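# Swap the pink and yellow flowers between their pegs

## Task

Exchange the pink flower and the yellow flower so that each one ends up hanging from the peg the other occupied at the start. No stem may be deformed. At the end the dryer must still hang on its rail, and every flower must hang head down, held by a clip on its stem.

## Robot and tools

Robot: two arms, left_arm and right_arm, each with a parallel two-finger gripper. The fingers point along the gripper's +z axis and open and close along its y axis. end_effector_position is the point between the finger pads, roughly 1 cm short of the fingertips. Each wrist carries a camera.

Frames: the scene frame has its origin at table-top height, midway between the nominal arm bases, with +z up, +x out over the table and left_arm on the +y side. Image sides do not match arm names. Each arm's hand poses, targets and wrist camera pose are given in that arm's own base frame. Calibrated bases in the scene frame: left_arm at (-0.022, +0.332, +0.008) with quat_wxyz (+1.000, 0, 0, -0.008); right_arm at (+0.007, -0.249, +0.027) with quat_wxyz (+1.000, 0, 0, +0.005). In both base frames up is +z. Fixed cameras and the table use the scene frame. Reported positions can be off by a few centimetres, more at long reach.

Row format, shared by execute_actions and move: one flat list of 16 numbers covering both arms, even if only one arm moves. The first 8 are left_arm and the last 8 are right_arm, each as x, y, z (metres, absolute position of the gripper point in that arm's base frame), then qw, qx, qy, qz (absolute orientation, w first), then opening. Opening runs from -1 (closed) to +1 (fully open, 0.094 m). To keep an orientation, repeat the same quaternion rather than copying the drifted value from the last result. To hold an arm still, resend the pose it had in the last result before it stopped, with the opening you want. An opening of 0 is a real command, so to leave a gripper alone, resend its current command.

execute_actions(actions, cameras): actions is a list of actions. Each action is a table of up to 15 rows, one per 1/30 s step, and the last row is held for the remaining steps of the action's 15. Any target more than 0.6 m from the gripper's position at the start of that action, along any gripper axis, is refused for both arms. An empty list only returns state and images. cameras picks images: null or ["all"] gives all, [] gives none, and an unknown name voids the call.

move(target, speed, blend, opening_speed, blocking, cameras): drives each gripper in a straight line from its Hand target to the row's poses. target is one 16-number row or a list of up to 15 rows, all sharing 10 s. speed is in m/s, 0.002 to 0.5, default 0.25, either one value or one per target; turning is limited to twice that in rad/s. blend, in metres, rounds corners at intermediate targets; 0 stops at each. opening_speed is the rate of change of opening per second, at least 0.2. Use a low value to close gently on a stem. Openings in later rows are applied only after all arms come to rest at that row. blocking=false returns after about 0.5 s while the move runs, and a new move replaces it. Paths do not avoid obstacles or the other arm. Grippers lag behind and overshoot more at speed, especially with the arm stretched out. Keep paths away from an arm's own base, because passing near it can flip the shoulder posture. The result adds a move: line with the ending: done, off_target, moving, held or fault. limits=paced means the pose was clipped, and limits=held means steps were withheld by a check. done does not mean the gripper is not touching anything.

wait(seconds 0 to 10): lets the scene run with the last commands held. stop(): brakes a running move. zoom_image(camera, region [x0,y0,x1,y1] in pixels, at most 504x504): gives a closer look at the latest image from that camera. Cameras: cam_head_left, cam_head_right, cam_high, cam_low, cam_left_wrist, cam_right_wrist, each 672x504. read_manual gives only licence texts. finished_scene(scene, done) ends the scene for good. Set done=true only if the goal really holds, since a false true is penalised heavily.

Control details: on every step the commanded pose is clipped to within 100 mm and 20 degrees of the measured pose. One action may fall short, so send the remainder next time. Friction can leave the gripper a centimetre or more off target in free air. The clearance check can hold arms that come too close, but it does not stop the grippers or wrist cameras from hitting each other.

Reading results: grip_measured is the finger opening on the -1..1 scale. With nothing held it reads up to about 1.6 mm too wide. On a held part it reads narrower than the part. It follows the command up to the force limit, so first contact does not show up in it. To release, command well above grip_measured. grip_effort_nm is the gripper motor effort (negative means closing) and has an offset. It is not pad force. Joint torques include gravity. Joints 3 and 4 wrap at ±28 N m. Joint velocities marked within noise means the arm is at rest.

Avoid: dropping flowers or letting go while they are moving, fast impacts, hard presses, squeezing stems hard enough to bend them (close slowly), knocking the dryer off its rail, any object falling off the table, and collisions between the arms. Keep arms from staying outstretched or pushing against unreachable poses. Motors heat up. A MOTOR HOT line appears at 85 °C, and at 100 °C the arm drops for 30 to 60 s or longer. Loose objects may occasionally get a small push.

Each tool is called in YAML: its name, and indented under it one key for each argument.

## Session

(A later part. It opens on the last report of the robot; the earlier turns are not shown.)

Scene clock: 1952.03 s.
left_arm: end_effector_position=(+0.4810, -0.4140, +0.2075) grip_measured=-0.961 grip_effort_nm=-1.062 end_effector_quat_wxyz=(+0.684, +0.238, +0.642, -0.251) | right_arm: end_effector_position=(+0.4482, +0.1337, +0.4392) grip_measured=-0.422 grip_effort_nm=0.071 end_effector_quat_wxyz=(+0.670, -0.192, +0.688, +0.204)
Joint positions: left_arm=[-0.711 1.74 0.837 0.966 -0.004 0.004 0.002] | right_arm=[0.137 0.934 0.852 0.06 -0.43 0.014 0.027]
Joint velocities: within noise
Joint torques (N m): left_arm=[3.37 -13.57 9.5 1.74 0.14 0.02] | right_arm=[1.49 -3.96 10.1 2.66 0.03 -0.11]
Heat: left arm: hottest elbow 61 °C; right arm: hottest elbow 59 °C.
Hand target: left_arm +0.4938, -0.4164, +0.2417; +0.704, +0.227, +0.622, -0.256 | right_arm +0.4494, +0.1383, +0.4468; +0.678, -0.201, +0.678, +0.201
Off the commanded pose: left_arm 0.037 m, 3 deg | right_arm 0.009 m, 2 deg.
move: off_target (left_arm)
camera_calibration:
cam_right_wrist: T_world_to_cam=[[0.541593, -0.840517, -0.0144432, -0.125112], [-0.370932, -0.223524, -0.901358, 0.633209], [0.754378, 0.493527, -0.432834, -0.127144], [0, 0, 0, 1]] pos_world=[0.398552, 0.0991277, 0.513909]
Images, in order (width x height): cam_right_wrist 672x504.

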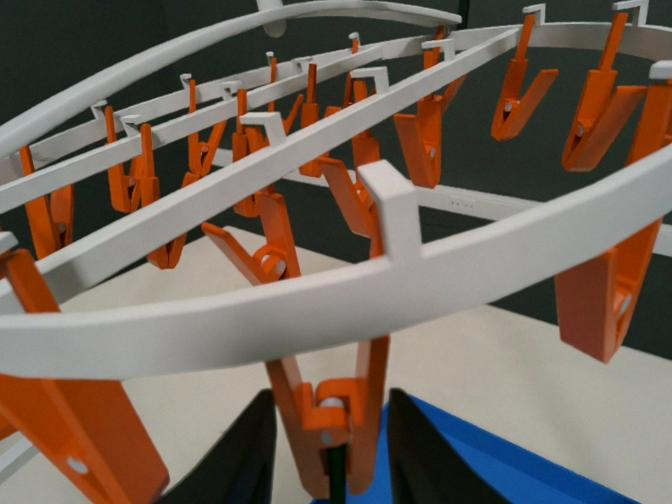

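move:
  target:
    - [0.4956,-0.4177,0.2415,0.7038,0.2266,0.6227,-0.2562,-1.0,0.4495,0.1385,0.447,0.678,-0.2008,0.678,0.2008,-0.10]
  speed: 0.02
  opening_speed: 0.3
  cameras: ["cam_right_wrist"]

zoom_image:
  camera: "cam_right_wrist"
  region: [204, 330, 464, 504]

Scene clock: 1958.70 s.
left_arm: end_effector_position=(+0.4810, -0.4140, +0.2077) grip_measured=-0.961 grip_effort_nm=-1.062 end_effector_quat_wxyz=(+0.684, +0.238, +0.642, -0.251) | right_arm: end_effector_position=(+0.4482, +0.1337, +0.4392) grip_measured=-0.102 grip_effort_nm=0.071 end_effector_quat_wxyz=(+0.670, -0.192, +0.688, +0.204)
Joint positions: left_arm=[-0.711 1.74 0.837 0.966 -0.004 0.004 0.002] | right_arm=[0.137 0.934 0.852 0.06 -0.43 0.014 0.042]
Joint velocities: within noise
Joint torques (N m): left_arm=[3.37 -13.51 9.47 1.74 0.13 0.02] | right_arm=[1.44 -3.96 10.13 2.63 0.04 -0.11]
Heat: left arm: hottest elbow 63 °C; right arm: hottest elbow 59 °C.
Hand target: left_arm +0.4939, -0.4164, +0.2418; +0.704, +0.227, +0.622, -0.256 | right_arm +0.4494, +0.1383, +0.4468; +0.678, -0.201, +0.678, +0.201
Off the commanded pose: left_arm 0.037 m, 3 deg | right_arm 0.009 m, 2 deg.
move: off_target (left_arm)
camera_calibration:
cam_right_wrist: T_world_to_cam=[[0.541593, -0.840517, -0.0144432, -0.125112], [-0.370932, -0.223524, -0.901358, 0.633209], [0.754378, 0.493527, -0.432834, -0.127144], [0, 0, 0, 1]] pos_world=[0.398552, 0.0991277, 0.513909]
Images, in order (width x height): cam_right_wrist 672x504.

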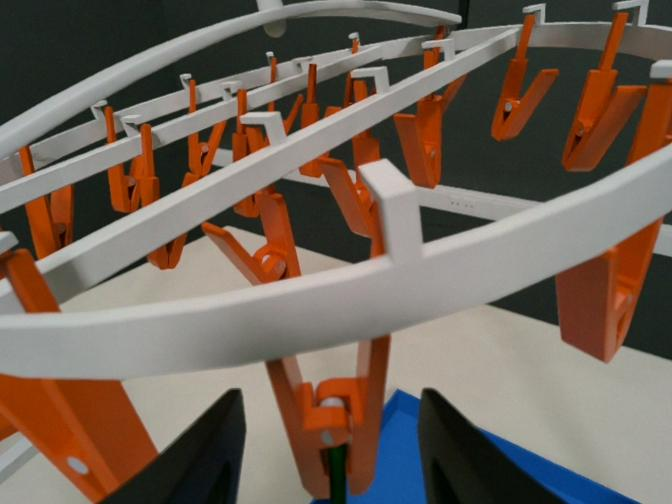

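Scaled by 1.938 from the camera's 672x504 image, which has a finer 960x720 frame.

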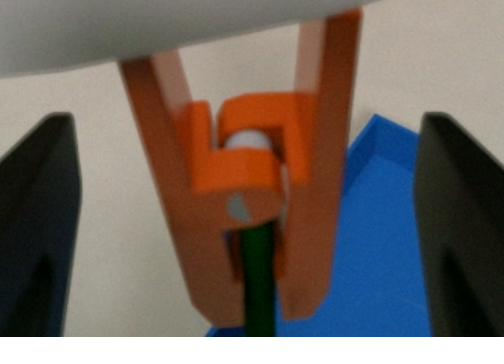

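move:
  target:
    - [0.4956,-0.4177,0.2415,0.7038,0.2266,0.6227,-0.2562,-1.0,0.42,0.1195,0.438,0.678,-0.2008,0.678,0.2008,-0.10]
    - [0.4956,-0.4177,0.2415,0.7038,0.2266,0.6227,-0.2562,-1.0,0.36,0.081,0.42,0.678,-0.2008,0.678,0.2008,-0.10]
  speed: 0.05
  blend: 0.02
  cameras: ["cam_right_wrist","cam_head_left"]

zoom_image:
  camera: "cam_right_wrist"
  region: [250, 230, 450, 430]

Scene clock: 1963.43 s.
left_arm: end_effector_position=(+0.4810, -0.4140, +0.2077) grip_measured=-0.961 grip_effort_nm=-1.062 end_effector_quat_wxyz=(+0.684, +0.238, +0.642, -0.251) | right_arm: end_effector_position=(+0.3611, +0.0844, +0.4265) grip_measured=-0.101 grip_effort_nm=0.071 end_effector_quat_wxyz=(+0.680, -0.200, +0.674, +0.207)
Joint positions: left_arm=[-0.711 1.74 0.837 0.966 -0.004 0.004 0.002] | right_arm=[-0.045 0.652 0.676 -0.011 -0.629 0.014 0.042]
Joint velocities: within noise
Joint torques (N m): left_arm=[3.37 -13.51 9.5 1.74 0.13 0.02] | right_arm=[-0.21 -0.38 8.47 1.51 -0.11 -0.1]
Heat: left arm: hottest elbow 64 °C; right arm: hottest elbow 58 °C.
Hand target: left_arm +0.4939, -0.4164, +0.2418; +0.704, +0.227, +0.622, -0.256 | right_arm +0.3601, +0.0811, +0.4200; +0.678, -0.201, +0.678, +0.201
Off the commanded pose: left_arm 0.037 m, 3 deg | right_arm 0.007 m, 1 deg.
move: off_target (left_arm); blend cut to 0.018 m at target 1
camera_calibration:
cam_right_wrist: T_world_to_cam=[[0.555852, -0.831277, 0.00272903, -0.132847], [-0.3355, -0.227341, -0.914197, 0.571421], [0.760571, 0.507243, -0.405262, -0.0576991], [0, 0, 0, 1]] pos_world=[0.30944, 0.0487425, 0.499371]
Images, in order (width x height): cam_head_left 672x504, cam_right_wrist 672x504.

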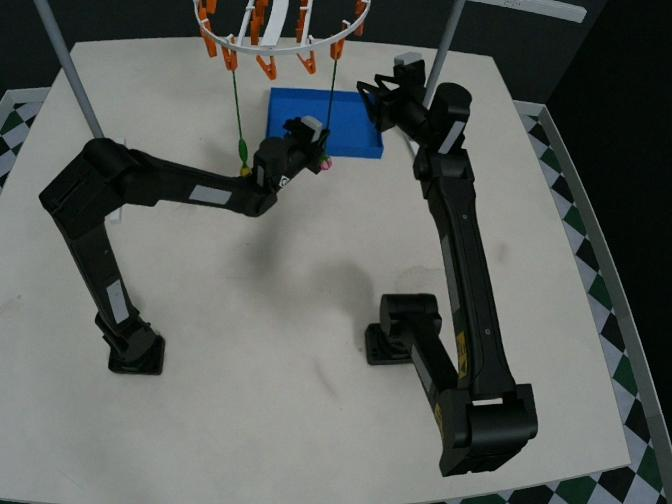

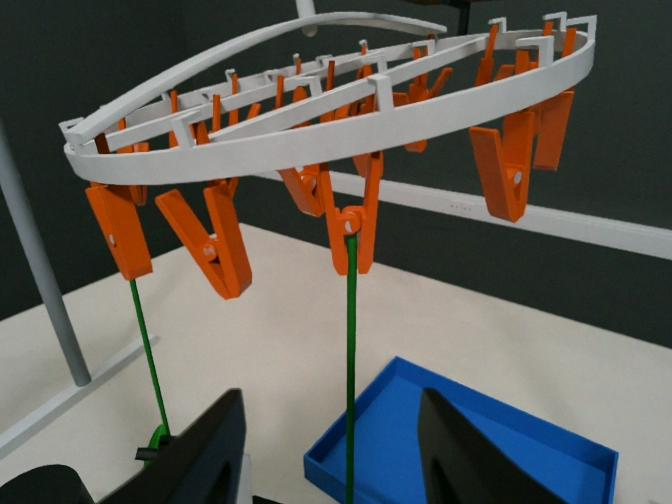

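Scaled by 2.520 from the camera's 672x504 image, which has a finer 960x720 frame.

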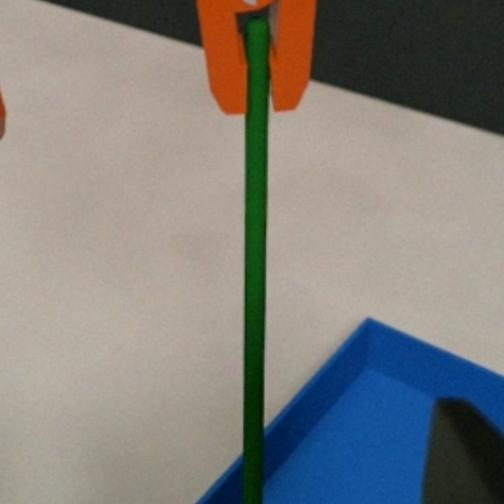

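zoom_image:
  camera: "cam_right_wrist"
  region: [300, 140, 400, 290]

Scaled by 3.360 from the camera's 672x504 image, which has a finer 960x720 frame.

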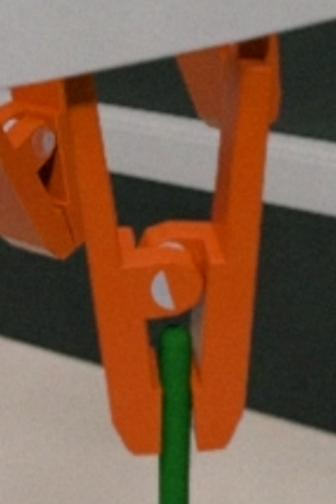

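move:
  target:
    - [0.4956,-0.4177,0.186,0.6900,0.2322,0.6379,-0.2511,-1.0,0.36,0.081,0.42,0.678,-0.2008,0.678,0.2008,-0.10]
  speed: 0.03
  cameras: ["cam_right_wrist","cam_head_left"]

Scene clock: 1970.57 s.
left_arm: end_effector_position=(+0.4840, -0.4162, +0.1773) grip_measured=-0.961 grip_effort_nm=-1.067 end_effector_quat_wxyz=(+0.678, +0.240, +0.648, -0.249) | right_arm: end_effector_position=(+0.3611, +0.0844, +0.4264) grip_measured=-0.101 grip_effort_nm=0.071 end_effector_quat_wxyz=(+0.680, -0.200, +0.674, +0.207)
Joint positions: left_arm=[-0.711 1.81 0.837 1.016 -0.004 0.004 0.002] | right_arm=[-0.045 0.652 0.676 -0.011 -0.63 0.014 0.042]
Joint velocities: within noise
Joint torques (N m): left_arm=[3.37 -11.22 7.69 2.92 0.13 0.02] | right_arm=[-0.21 -0.56 8.53 1.57 -0.1 -0.11]
Heat: left arm: hottest elbow 65 °C; right arm: hottest elbow 56 °C.
Hand target: left_arm +0.4952, -0.4172, +0.1858; +0.690, +0.232, +0.638, -0.251 | right_arm +0.3601, +0.0811, +0.4201; +0.678, -0.201, +0.678, +0.201
Off the commanded pose: left_arm 0.015 m, 2 deg | right_arm 0.007 m, 1 deg.
move: off_target (left_arm)
camera_calibration:
cam_right_wrist: T_world_to_cam=[[0.55617, -0.831065, 0.00250692, -0.13282], [-0.335762, -0.227458, -0.914071, 0.571398], [0.760223, 0.507538, -0.405546, -0.0575115], [0, 0, 0, 1]] pos_world=[0.309446, 0.0487766, 0.499308]
Images, in order (width x height): cam_head_left 672x504, cam_right_wrist 672x504.

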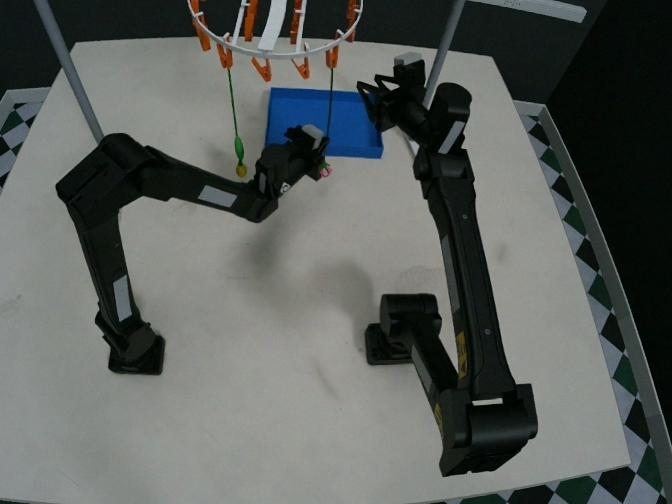

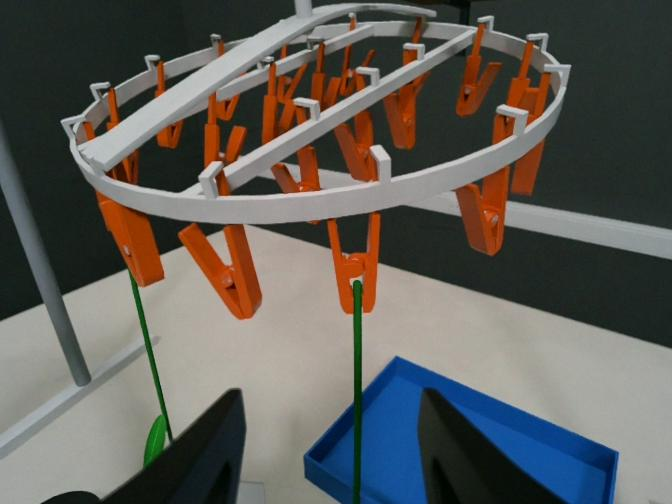

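move:
  target:
    - [0.4956,-0.4177,0.186,0.6900,0.2322,0.6379,-0.2511,-0.85,0.36,0.081,0.42,0.678,-0.2008,0.678,0.2008,-0.10]
  speed: 0.03
  opening_speed: 0.2
  cameras: ["cam_right_wrist","cam_left_wrist"]

Scene clock: 1976.93 s.
left_arm: end_effector_position=(+0.4840, -0.4162, +0.1774) grip_measured=-0.852 grip_effort_nm=0.051 end_effector_quat_wxyz=(+0.678, +0.240, +0.648, -0.249) | right_arm: end_effector_position=(+0.3611, +0.0844, +0.4264) grip_measured=-0.101 grip_effort_nm=0.081 end_effector_quat_wxyz=(+0.680, -0.200, +0.674, +0.207)
Joint positions: left_arm=[-0.711 1.81 0.837 1.017 -0.004 0.004 0.007] | right_arm=[-0.045 0.652 0.676 -0.011 -0.63 0.014 0.042]
Joint velocities: within noise
Joint torques (N m): left_arm=[3.31 -11.16 7.69 3.02 0.13 0.02] | right_arm=[-0.09 -0.5 8.47 1.59 -0.08 -0.1]
Heat: left arm: hottest elbow 65 °C; right arm: hottest elbow 55 °C.
Hand target: left_arm +0.4951, -0.4173, +0.1859; +0.690, +0.232, +0.638, -0.251 | right_arm +0.3601, +0.0811, +0.4201; +0.678, -0.201, +0.678, +0.201
Off the commanded pose: left_arm 0.015 m, 2 deg | right_arm 0.007 m, 1 deg.
move: off_target (left_arm)
camera_calibration:
cam_left_wrist: T_world_to_cam=[[-0.644337, -0.764553, -0.0169836, -0.00348831], [-0.280892, 0.257265, -0.924616, 0.445724], [0.711287, -0.590994, -0.380522, -0.432273], [0, 0, 0, 1]] pos_world=[0.430423, -0.372807, 0.247575]
cam_right_wrist: T_world_to_cam=[[0.55617, -0.831065, 0.00250692, -0.13282], [-0.335762, -0.227458, -0.914071, 0.571398], [0.760223, 0.507538, -0.405546, -0.0575115], [0, 0, 0, 1]] pos_world=[0.309446, 0.0487766, 0.499308]
Images, in order (width x height): cam_left_wrist 672x504, cam_right_wrist 672x504.

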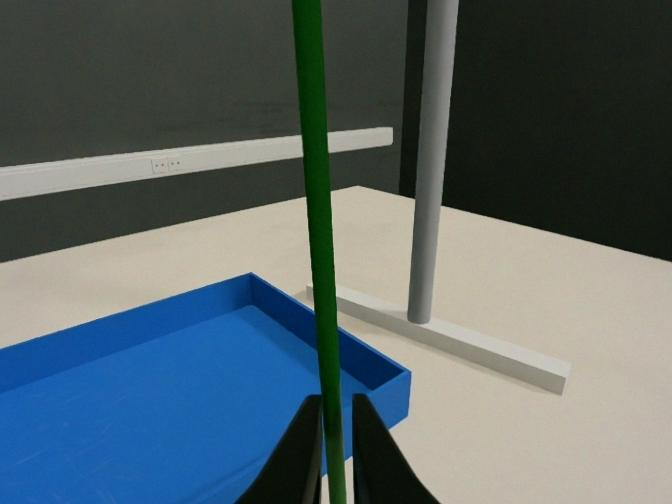

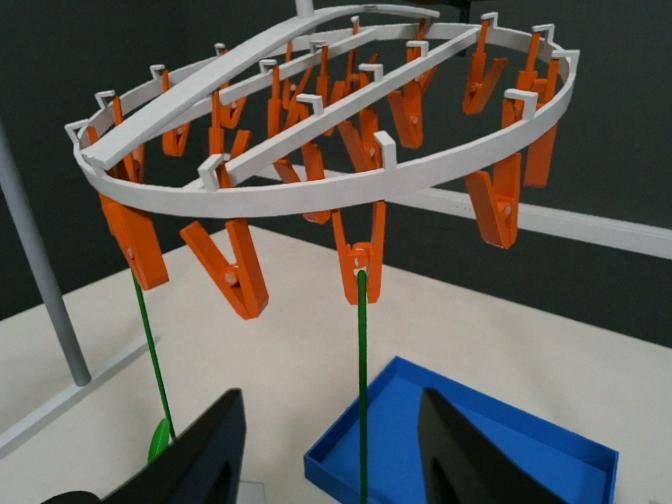

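move:
  target:
    - [0.4956,-0.4177,0.186,0.69,0.2322,0.6379,-0.2511,-0.5,0.36,0.081,0.42,0.678,-0.2008,0.678,0.2008,-0.10]
  opening_speed: 0.3
  speed: 0.03
  cameras: ["cam_left_wrist", "cam_head_right"]

Scene clock: 1987.53 s.
left_arm: end_effector_position=(+0.4840, -0.4163, +0.1771) grip_measured=-0.503 grip_effort_nm=0.061 end_effector_quat_wxyz=(+0.678, +0.240, +0.648, -0.249) | right_arm: end_effector_position=(+0.3611, +0.0844, +0.4264) grip_measured=-0.101 grip_effort_nm=0.071 end_effector_quat_wxyz=(+0.680, -0.200, +0.674, +0.207)
Joint positions: left_arm=[-0.711 1.81 0.837 1.017 -0.004 0.004 0.023] | right_arm=[-0.045 0.652 0.676 -0.011 -0.63 0.014 0.042]
Joint velocities: within noise
Joint torques (N m): left_arm=[3.37 -11.22 7.66 3 0.14 0.02] | right_arm=[-0.26 -0.5 8.46 1.59 -0.1 -0.11]
Heat: left arm: hottest elbow 64 °C; right arm: hottest elbow 54 °C.
Hand target: left_arm +0.4951, -0.4173, +0.1859; +0.690, +0.232, +0.638, -0.251 | right_arm +0.3601, +0.0811, +0.4201; +0.678, -0.201, +0.678, +0.201
Off the commanded pose: left_arm 0.015 m, 2 deg | right_arm 0.007 m, 1 deg.
move: off_target (left_arm)
camera_calibration:
cam_left_wrist: T_world_to_cam=[[-0.644342, -0.764549, -0.0169876, -0.00348764], [-0.281159, 0.257495, -0.924471, 0.445713], [0.711177, -0.590899, -0.380875, -0.432224], [0, 0, 0, 1]] pos_world=[0.430457, -0.372836, 0.247366]
Images, in order (width x height): cam_head_right 672x504, cam_left_wrist 672x504.

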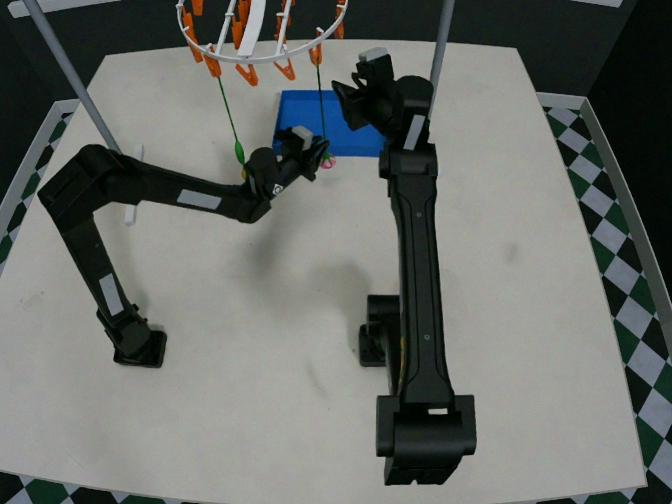

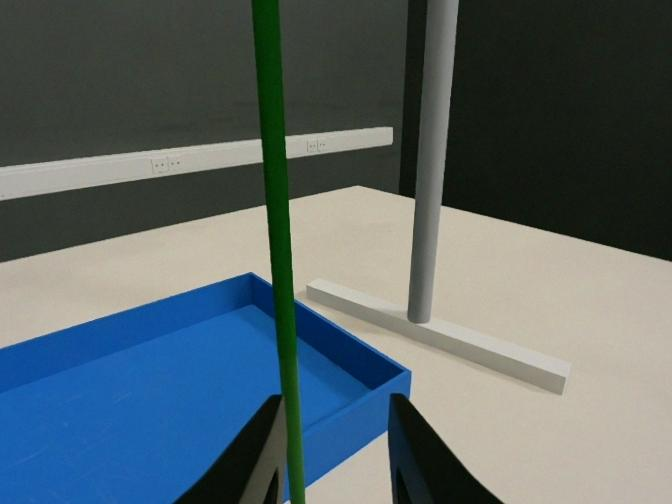

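move:
  target:
    - [0.4956,-0.4177,0.186,0.69,0.2322,0.6379,-0.2511,-0.05,0.36,0.081,0.42,0.678,-0.2008,0.678,0.2008,-0.10]
  opening_speed: 0.3
  speed: 0.03
  cameras: ["cam_left_wrist", "cam_head_right"]

Scene clock: 1990.90 s.
left_arm: end_effector_position=(+0.4840, -0.4163, +0.1771) grip_measured=-0.053 grip_effort_nm=0.056 end_effector_quat_wxyz=(+0.678, +0.240, +0.648, -0.249) | right_arm: end_effector_position=(+0.3611, +0.0844, +0.4264) grip_measured=-0.101 grip_effort_nm=0.076 end_effector_quat_wxyz=(+0.680, -0.200, +0.674, +0.207)
Joint positions: left_arm=[-0.711 1.81 0.837 1.017 -0.004 0.004 0.045] | right_arm=[-0.045 0.652 0.676 -0.011 -0.63 0.014 0.042]
Joint velocities: within noise
Joint torques (N m): left_arm=[3.37 -11.22 7.68 3 0.14 0.01] | right_arm=[-0.15 -0.73 8.44 1.58 -0.09 -0.09]
Heat: left arm: hottest elbow 64 °C; right arm: hottest elbow 53 °C.
Hand target: left_arm +0.4951, -0.4173, +0.1859; +0.690, +0.232, +0.638, -0.251 | right_arm +0.3601, +0.0811, +0.4201; +0.678, -0.201, +0.678, +0.201
Off the commanded pose: left_arm 0.015 m, 2 deg | right_arm 0.007 m, 1 deg.
move: off_target (left_arm)
camera_calibration:
cam_left_wrist: T_world_to_cam=[[-0.644342, -0.764549, -0.0169876, -0.00348764], [-0.281159, 0.257495, -0.924471, 0.445713], [0.711177, -0.590899, -0.380875, -0.432224], [0, 0, 0, 1]] pos_world=[0.430457, -0.372836, 0.247366]
Images, in order (width x height): cam_head_right 672x504, cam_left_wrist 672x504.

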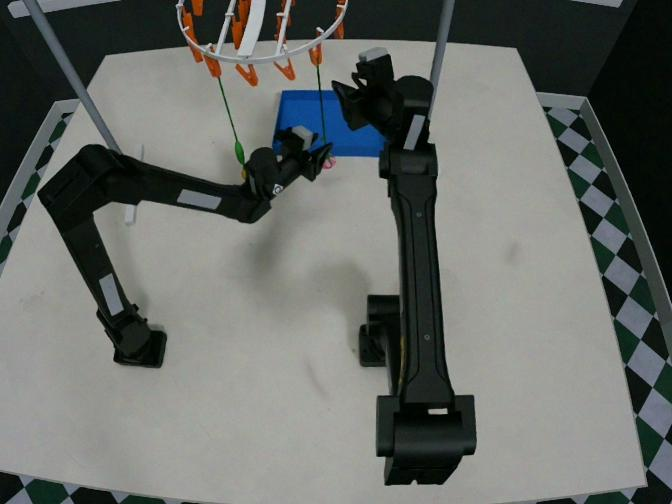

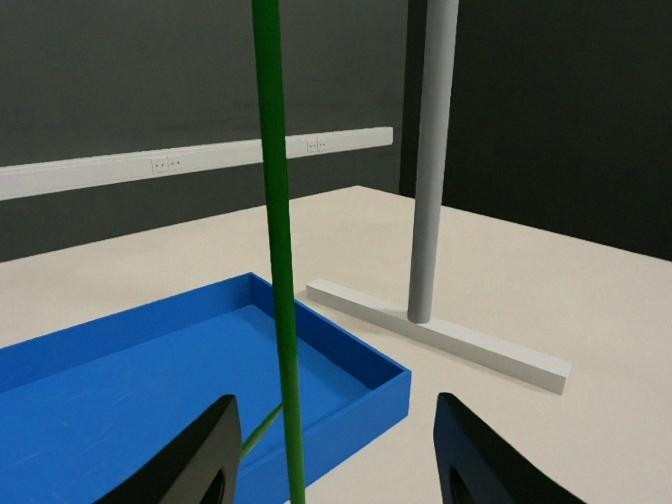

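move:
  target:
    - [0.41,-0.346,0.188,0.69,0.2322,0.6379,-0.2511,-0.05,0.36,0.081,0.42,0.678,-0.2008,0.678,0.2008,-0.10]
  speed: 0.04
  cameras: ["cam_left_wrist", "cam_head_right"]

Scene clock: 1996.47 s.
left_arm: end_effector_position=(+0.4083, -0.3511, +0.1730) grip_measured=-0.052 grip_effort_nm=0.051 end_effector_quat_wxyz=(+0.676, +0.241, +0.650, -0.248) | right_arm: end_effector_position=(+0.3611, +0.0844, +0.4264) grip_measured=-0.101 grip_effort_nm=0.071 end_effector_quat_wxyz=(+0.680, -0.200, +0.674, +0.207)
Joint positions: left_arm=[-0.711 1.644 0.55 1.133 -0.004 0.004 0.045] | right_arm=[-0.045 0.652 0.676 -0.011 -0.63 0.014 0.042]
Joint velocities: within noise
Joint torques (N m): left_arm=[3.19 -10.7 4.72 3.07 0.09 0.02] | right_arm=[-0.15 -0.5 8.44 1.5 -0.09 -0.1]
Heat: left arm: hottest elbow 64 °C; right arm: hottest elbow 53 °C.
Hand target: left_arm +0.4099, -0.3461, +0.1878; +0.690, +0.232, +0.638, -0.251 | right_arm +0.3601, +0.0811, +0.4201; +0.678, -0.201, +0.678, +0.201
Off the commanded pose: left_arm 0.016 m, 2 deg | right_arm 0.007 m, 1 deg.
move: off_target (left_arm)
camera_calibration:
cam_left_wrist: T_world_to_cam=[[-0.644411, -0.764489, -0.0170435, -0.00244957], [-0.284897, 0.260713, -0.922422, 0.406134], [0.709625, -0.589563, -0.385807, -0.339543], [0, 0, 0, 1]] pos_world=[0.355076, -0.307939, 0.243587]
Images, in order (width x height): cam_head_right 672x504, cam_left_wrist 672x504.

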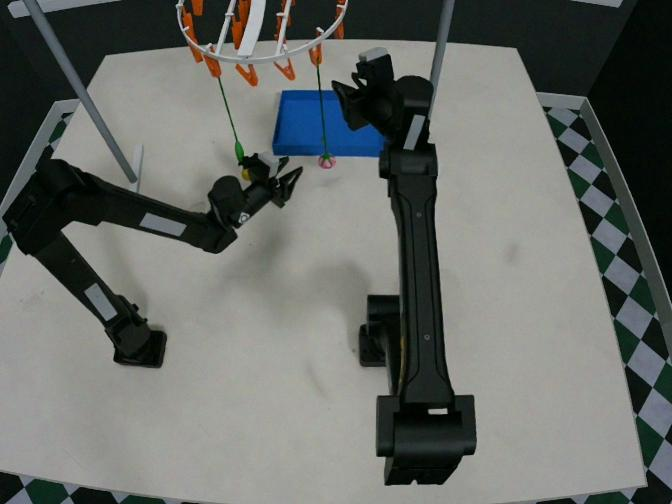

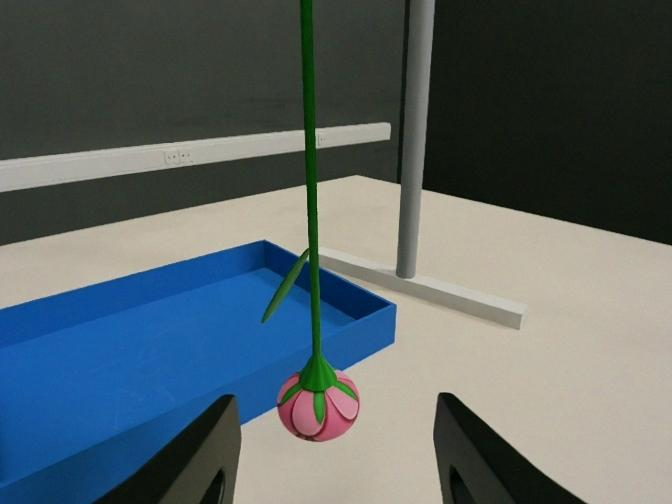

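move:
  target:
    - [0.32,-0.27,0.20,0.69,0.2322,0.6379,-0.2511,-0.05,0.293,0.037,0.42,0.678,-0.2008,0.678,0.2008,-0.10]
  speed: 0.07
  cameras: ["cam_head_left", "cam_head_right", "cam_high", "cam_left_wrist"]

Scene clock: 2003.03 s.
left_arm: end_effector_position=(+0.3186, -0.2739, +0.1975) grip_measured=-0.052 grip_effort_nm=0.056 end_effector_quat_wxyz=(+0.689, +0.236, +0.637, -0.252) | right_arm: end_effector_position=(+0.2940, +0.0394, +0.4259) grip_measured=-0.101 grip_effort_nm=0.071 end_effector_quat_wxyz=(+0.679, -0.201, +0.675, +0.206)
Joint positions: left_arm=[-0.711 1.314 0.244 1.146 -0.004 0.004 0.045] | right_arm=[-0.35 0.45 0.627 -0.164 -0.933 0.014 0.042]
Joint velocities: within noise
Joint torques (N m): left_arm=[3.25 -5.89 4.86 1.69 0.1 0.02] | right_arm=[-0.26 2.55 8.28 1.46 -0.11 -0.09]
Heat: left arm: hottest elbow 62 °C; right arm: hottest elbow 52 °C.
Hand target: left_arm +0.3200, -0.2701, +0.1999; +0.690, +0.232, +0.638, -0.251 | right_arm +0.2931, +0.0371, +0.4201; +0.678, -0.201, +0.678, +0.201
Off the commanded pose: left_arm 0.005 m, 1 deg | right_arm 0.006 m, 1 deg.
move: done
camera_calibration:
cam_left_wrist: T_world_to_cam=[[-0.643929, -0.764904, -0.0166378, -0.00114629], [-0.258294, 0.23781, -0.936339, 0.371032], [0.720166, -0.598638, -0.350703, -0.233725], [0, 0, 0, 1]] pos_world=[0.263418, -0.229028, 0.265425]
Images, in order (width x height): cam_head_left 672x504, cam_head_right 672x504, cam_high 672x504, cam_left_wrist 672x504.

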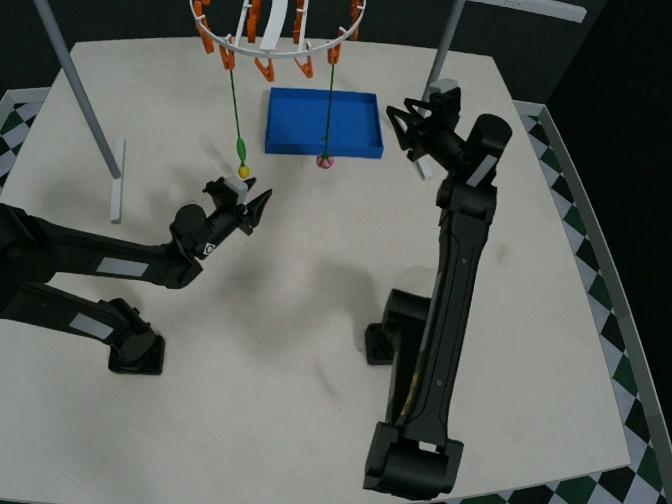

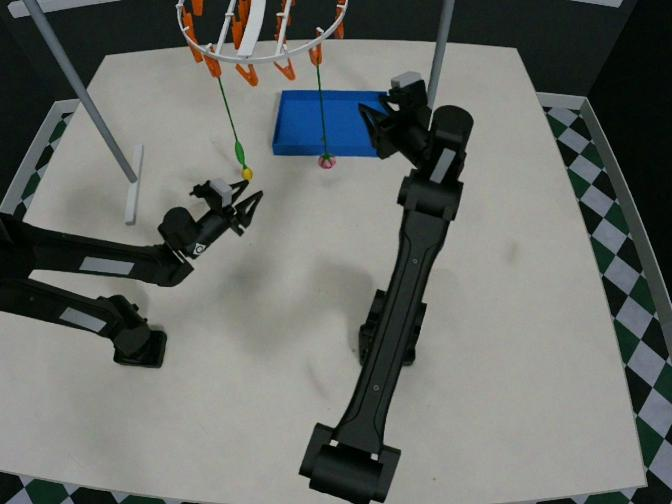

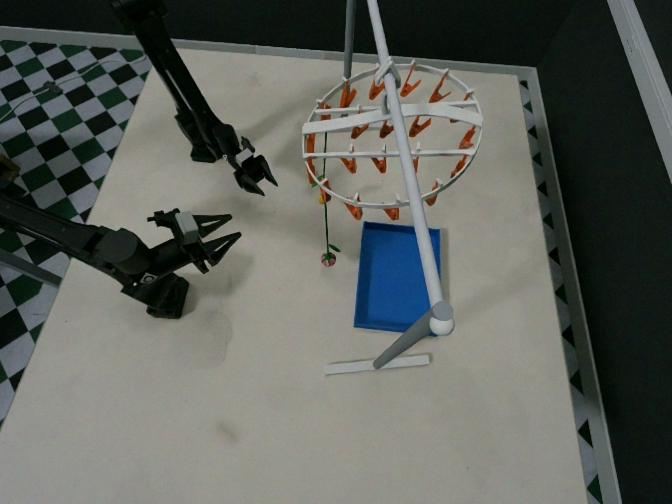

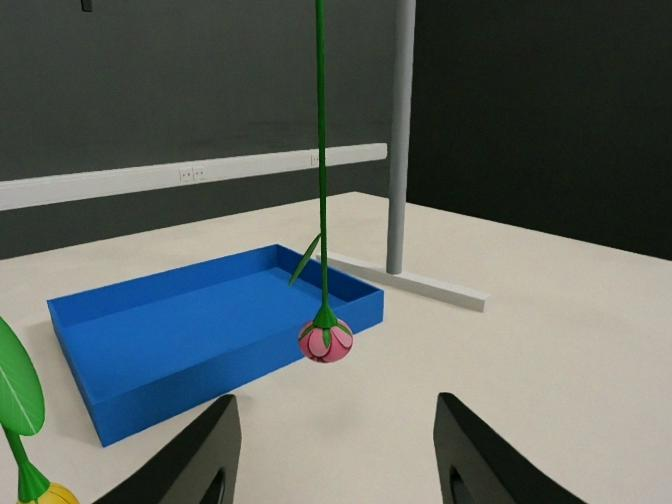

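zoom_image:
  camera: "cam_head_left"
  region: [180, 0, 390, 200]

zoom_image:
  camera: "cam_high"
  region: [280, 40, 500, 280]

Scaled by 2.400 from the camera's 672x504 image, which has a finer 960x720 frame.

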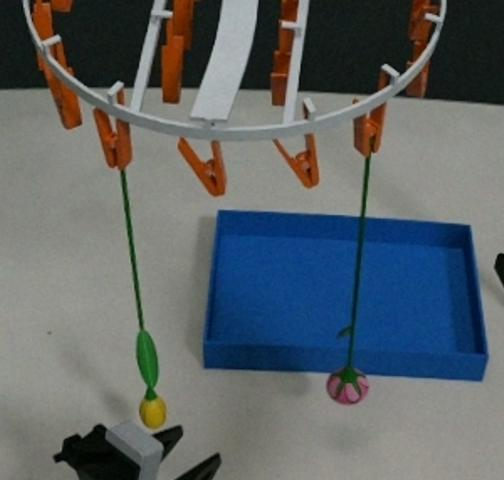

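Scaled by 2.100 from the camera's 672x504 image, which has a finer 960x720 frame.

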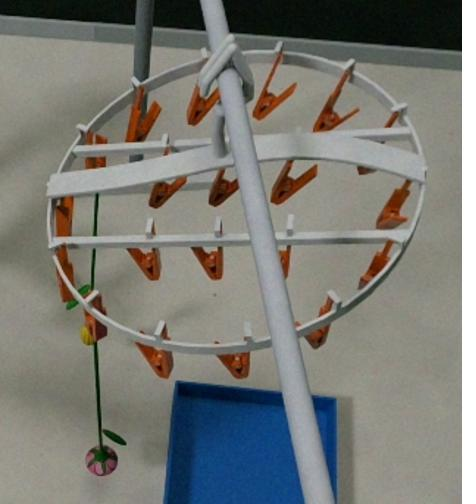

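wait:
  seconds: 1.5
  cameras: ["cam_head_left"]

Scene clock: 2007.93 s.
left_arm: end_effector_position=(+0.3186, -0.2739, +0.1975) grip_measured=-0.052 grip_effort_nm=0.056 end_effector_quat_wxyz=(+0.689, +0.236, +0.637, -0.252) | right_arm: end_effector_position=(+0.2940, +0.0394, +0.4259) grip_measured=-0.101 grip_effort_nm=0.071 end_effector_quat_wxyz=(+0.679, -0.201, +0.675, +0.206)
Joint positions: left_arm=[-0.711 1.314 0.244 1.146 -0.004 0.004 0.045] | right_arm=[-0.35 0.45 0.627 -0.165 -0.934 0.014 0.042]
Joint velocities: within noise
Joint torques (N m): left_arm=[3.25 -5.89 4.86 1.72 0.1 0.02] | right_arm=[-0.32 2.61 8.28 1.39 -0.1 -0.09]
Heat: left arm: hottest elbow 61 °C; right arm: hottest elbow 52 °C.
Hand target: left_arm +0.3200, -0.2701, +0.2000; +0.690, +0.232, +0.638, -0.251 | right_arm +0.2931, +0.0371, +0.4202; +0.678, -0.201, +0.678, +0.201
Tool commands: left_gripper/opening=-0.05 right_gripper/opening=-0.1
Off the commanded pose: left_arm 0.005 m, 1 deg | right_arm 0.006 m, 1 deg.
wait: 1.50 s; at rest from the start
Images, in order (width x height): cam_head_left 672x504.

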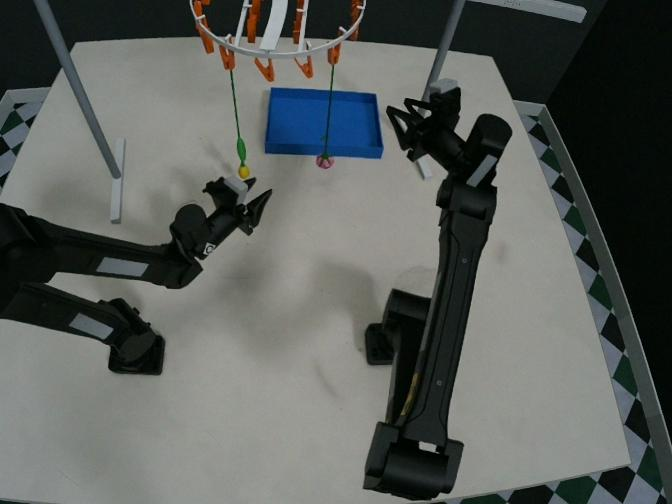

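finished_scene:
  scene: 2
  done: true

The scene is finished: the task was done.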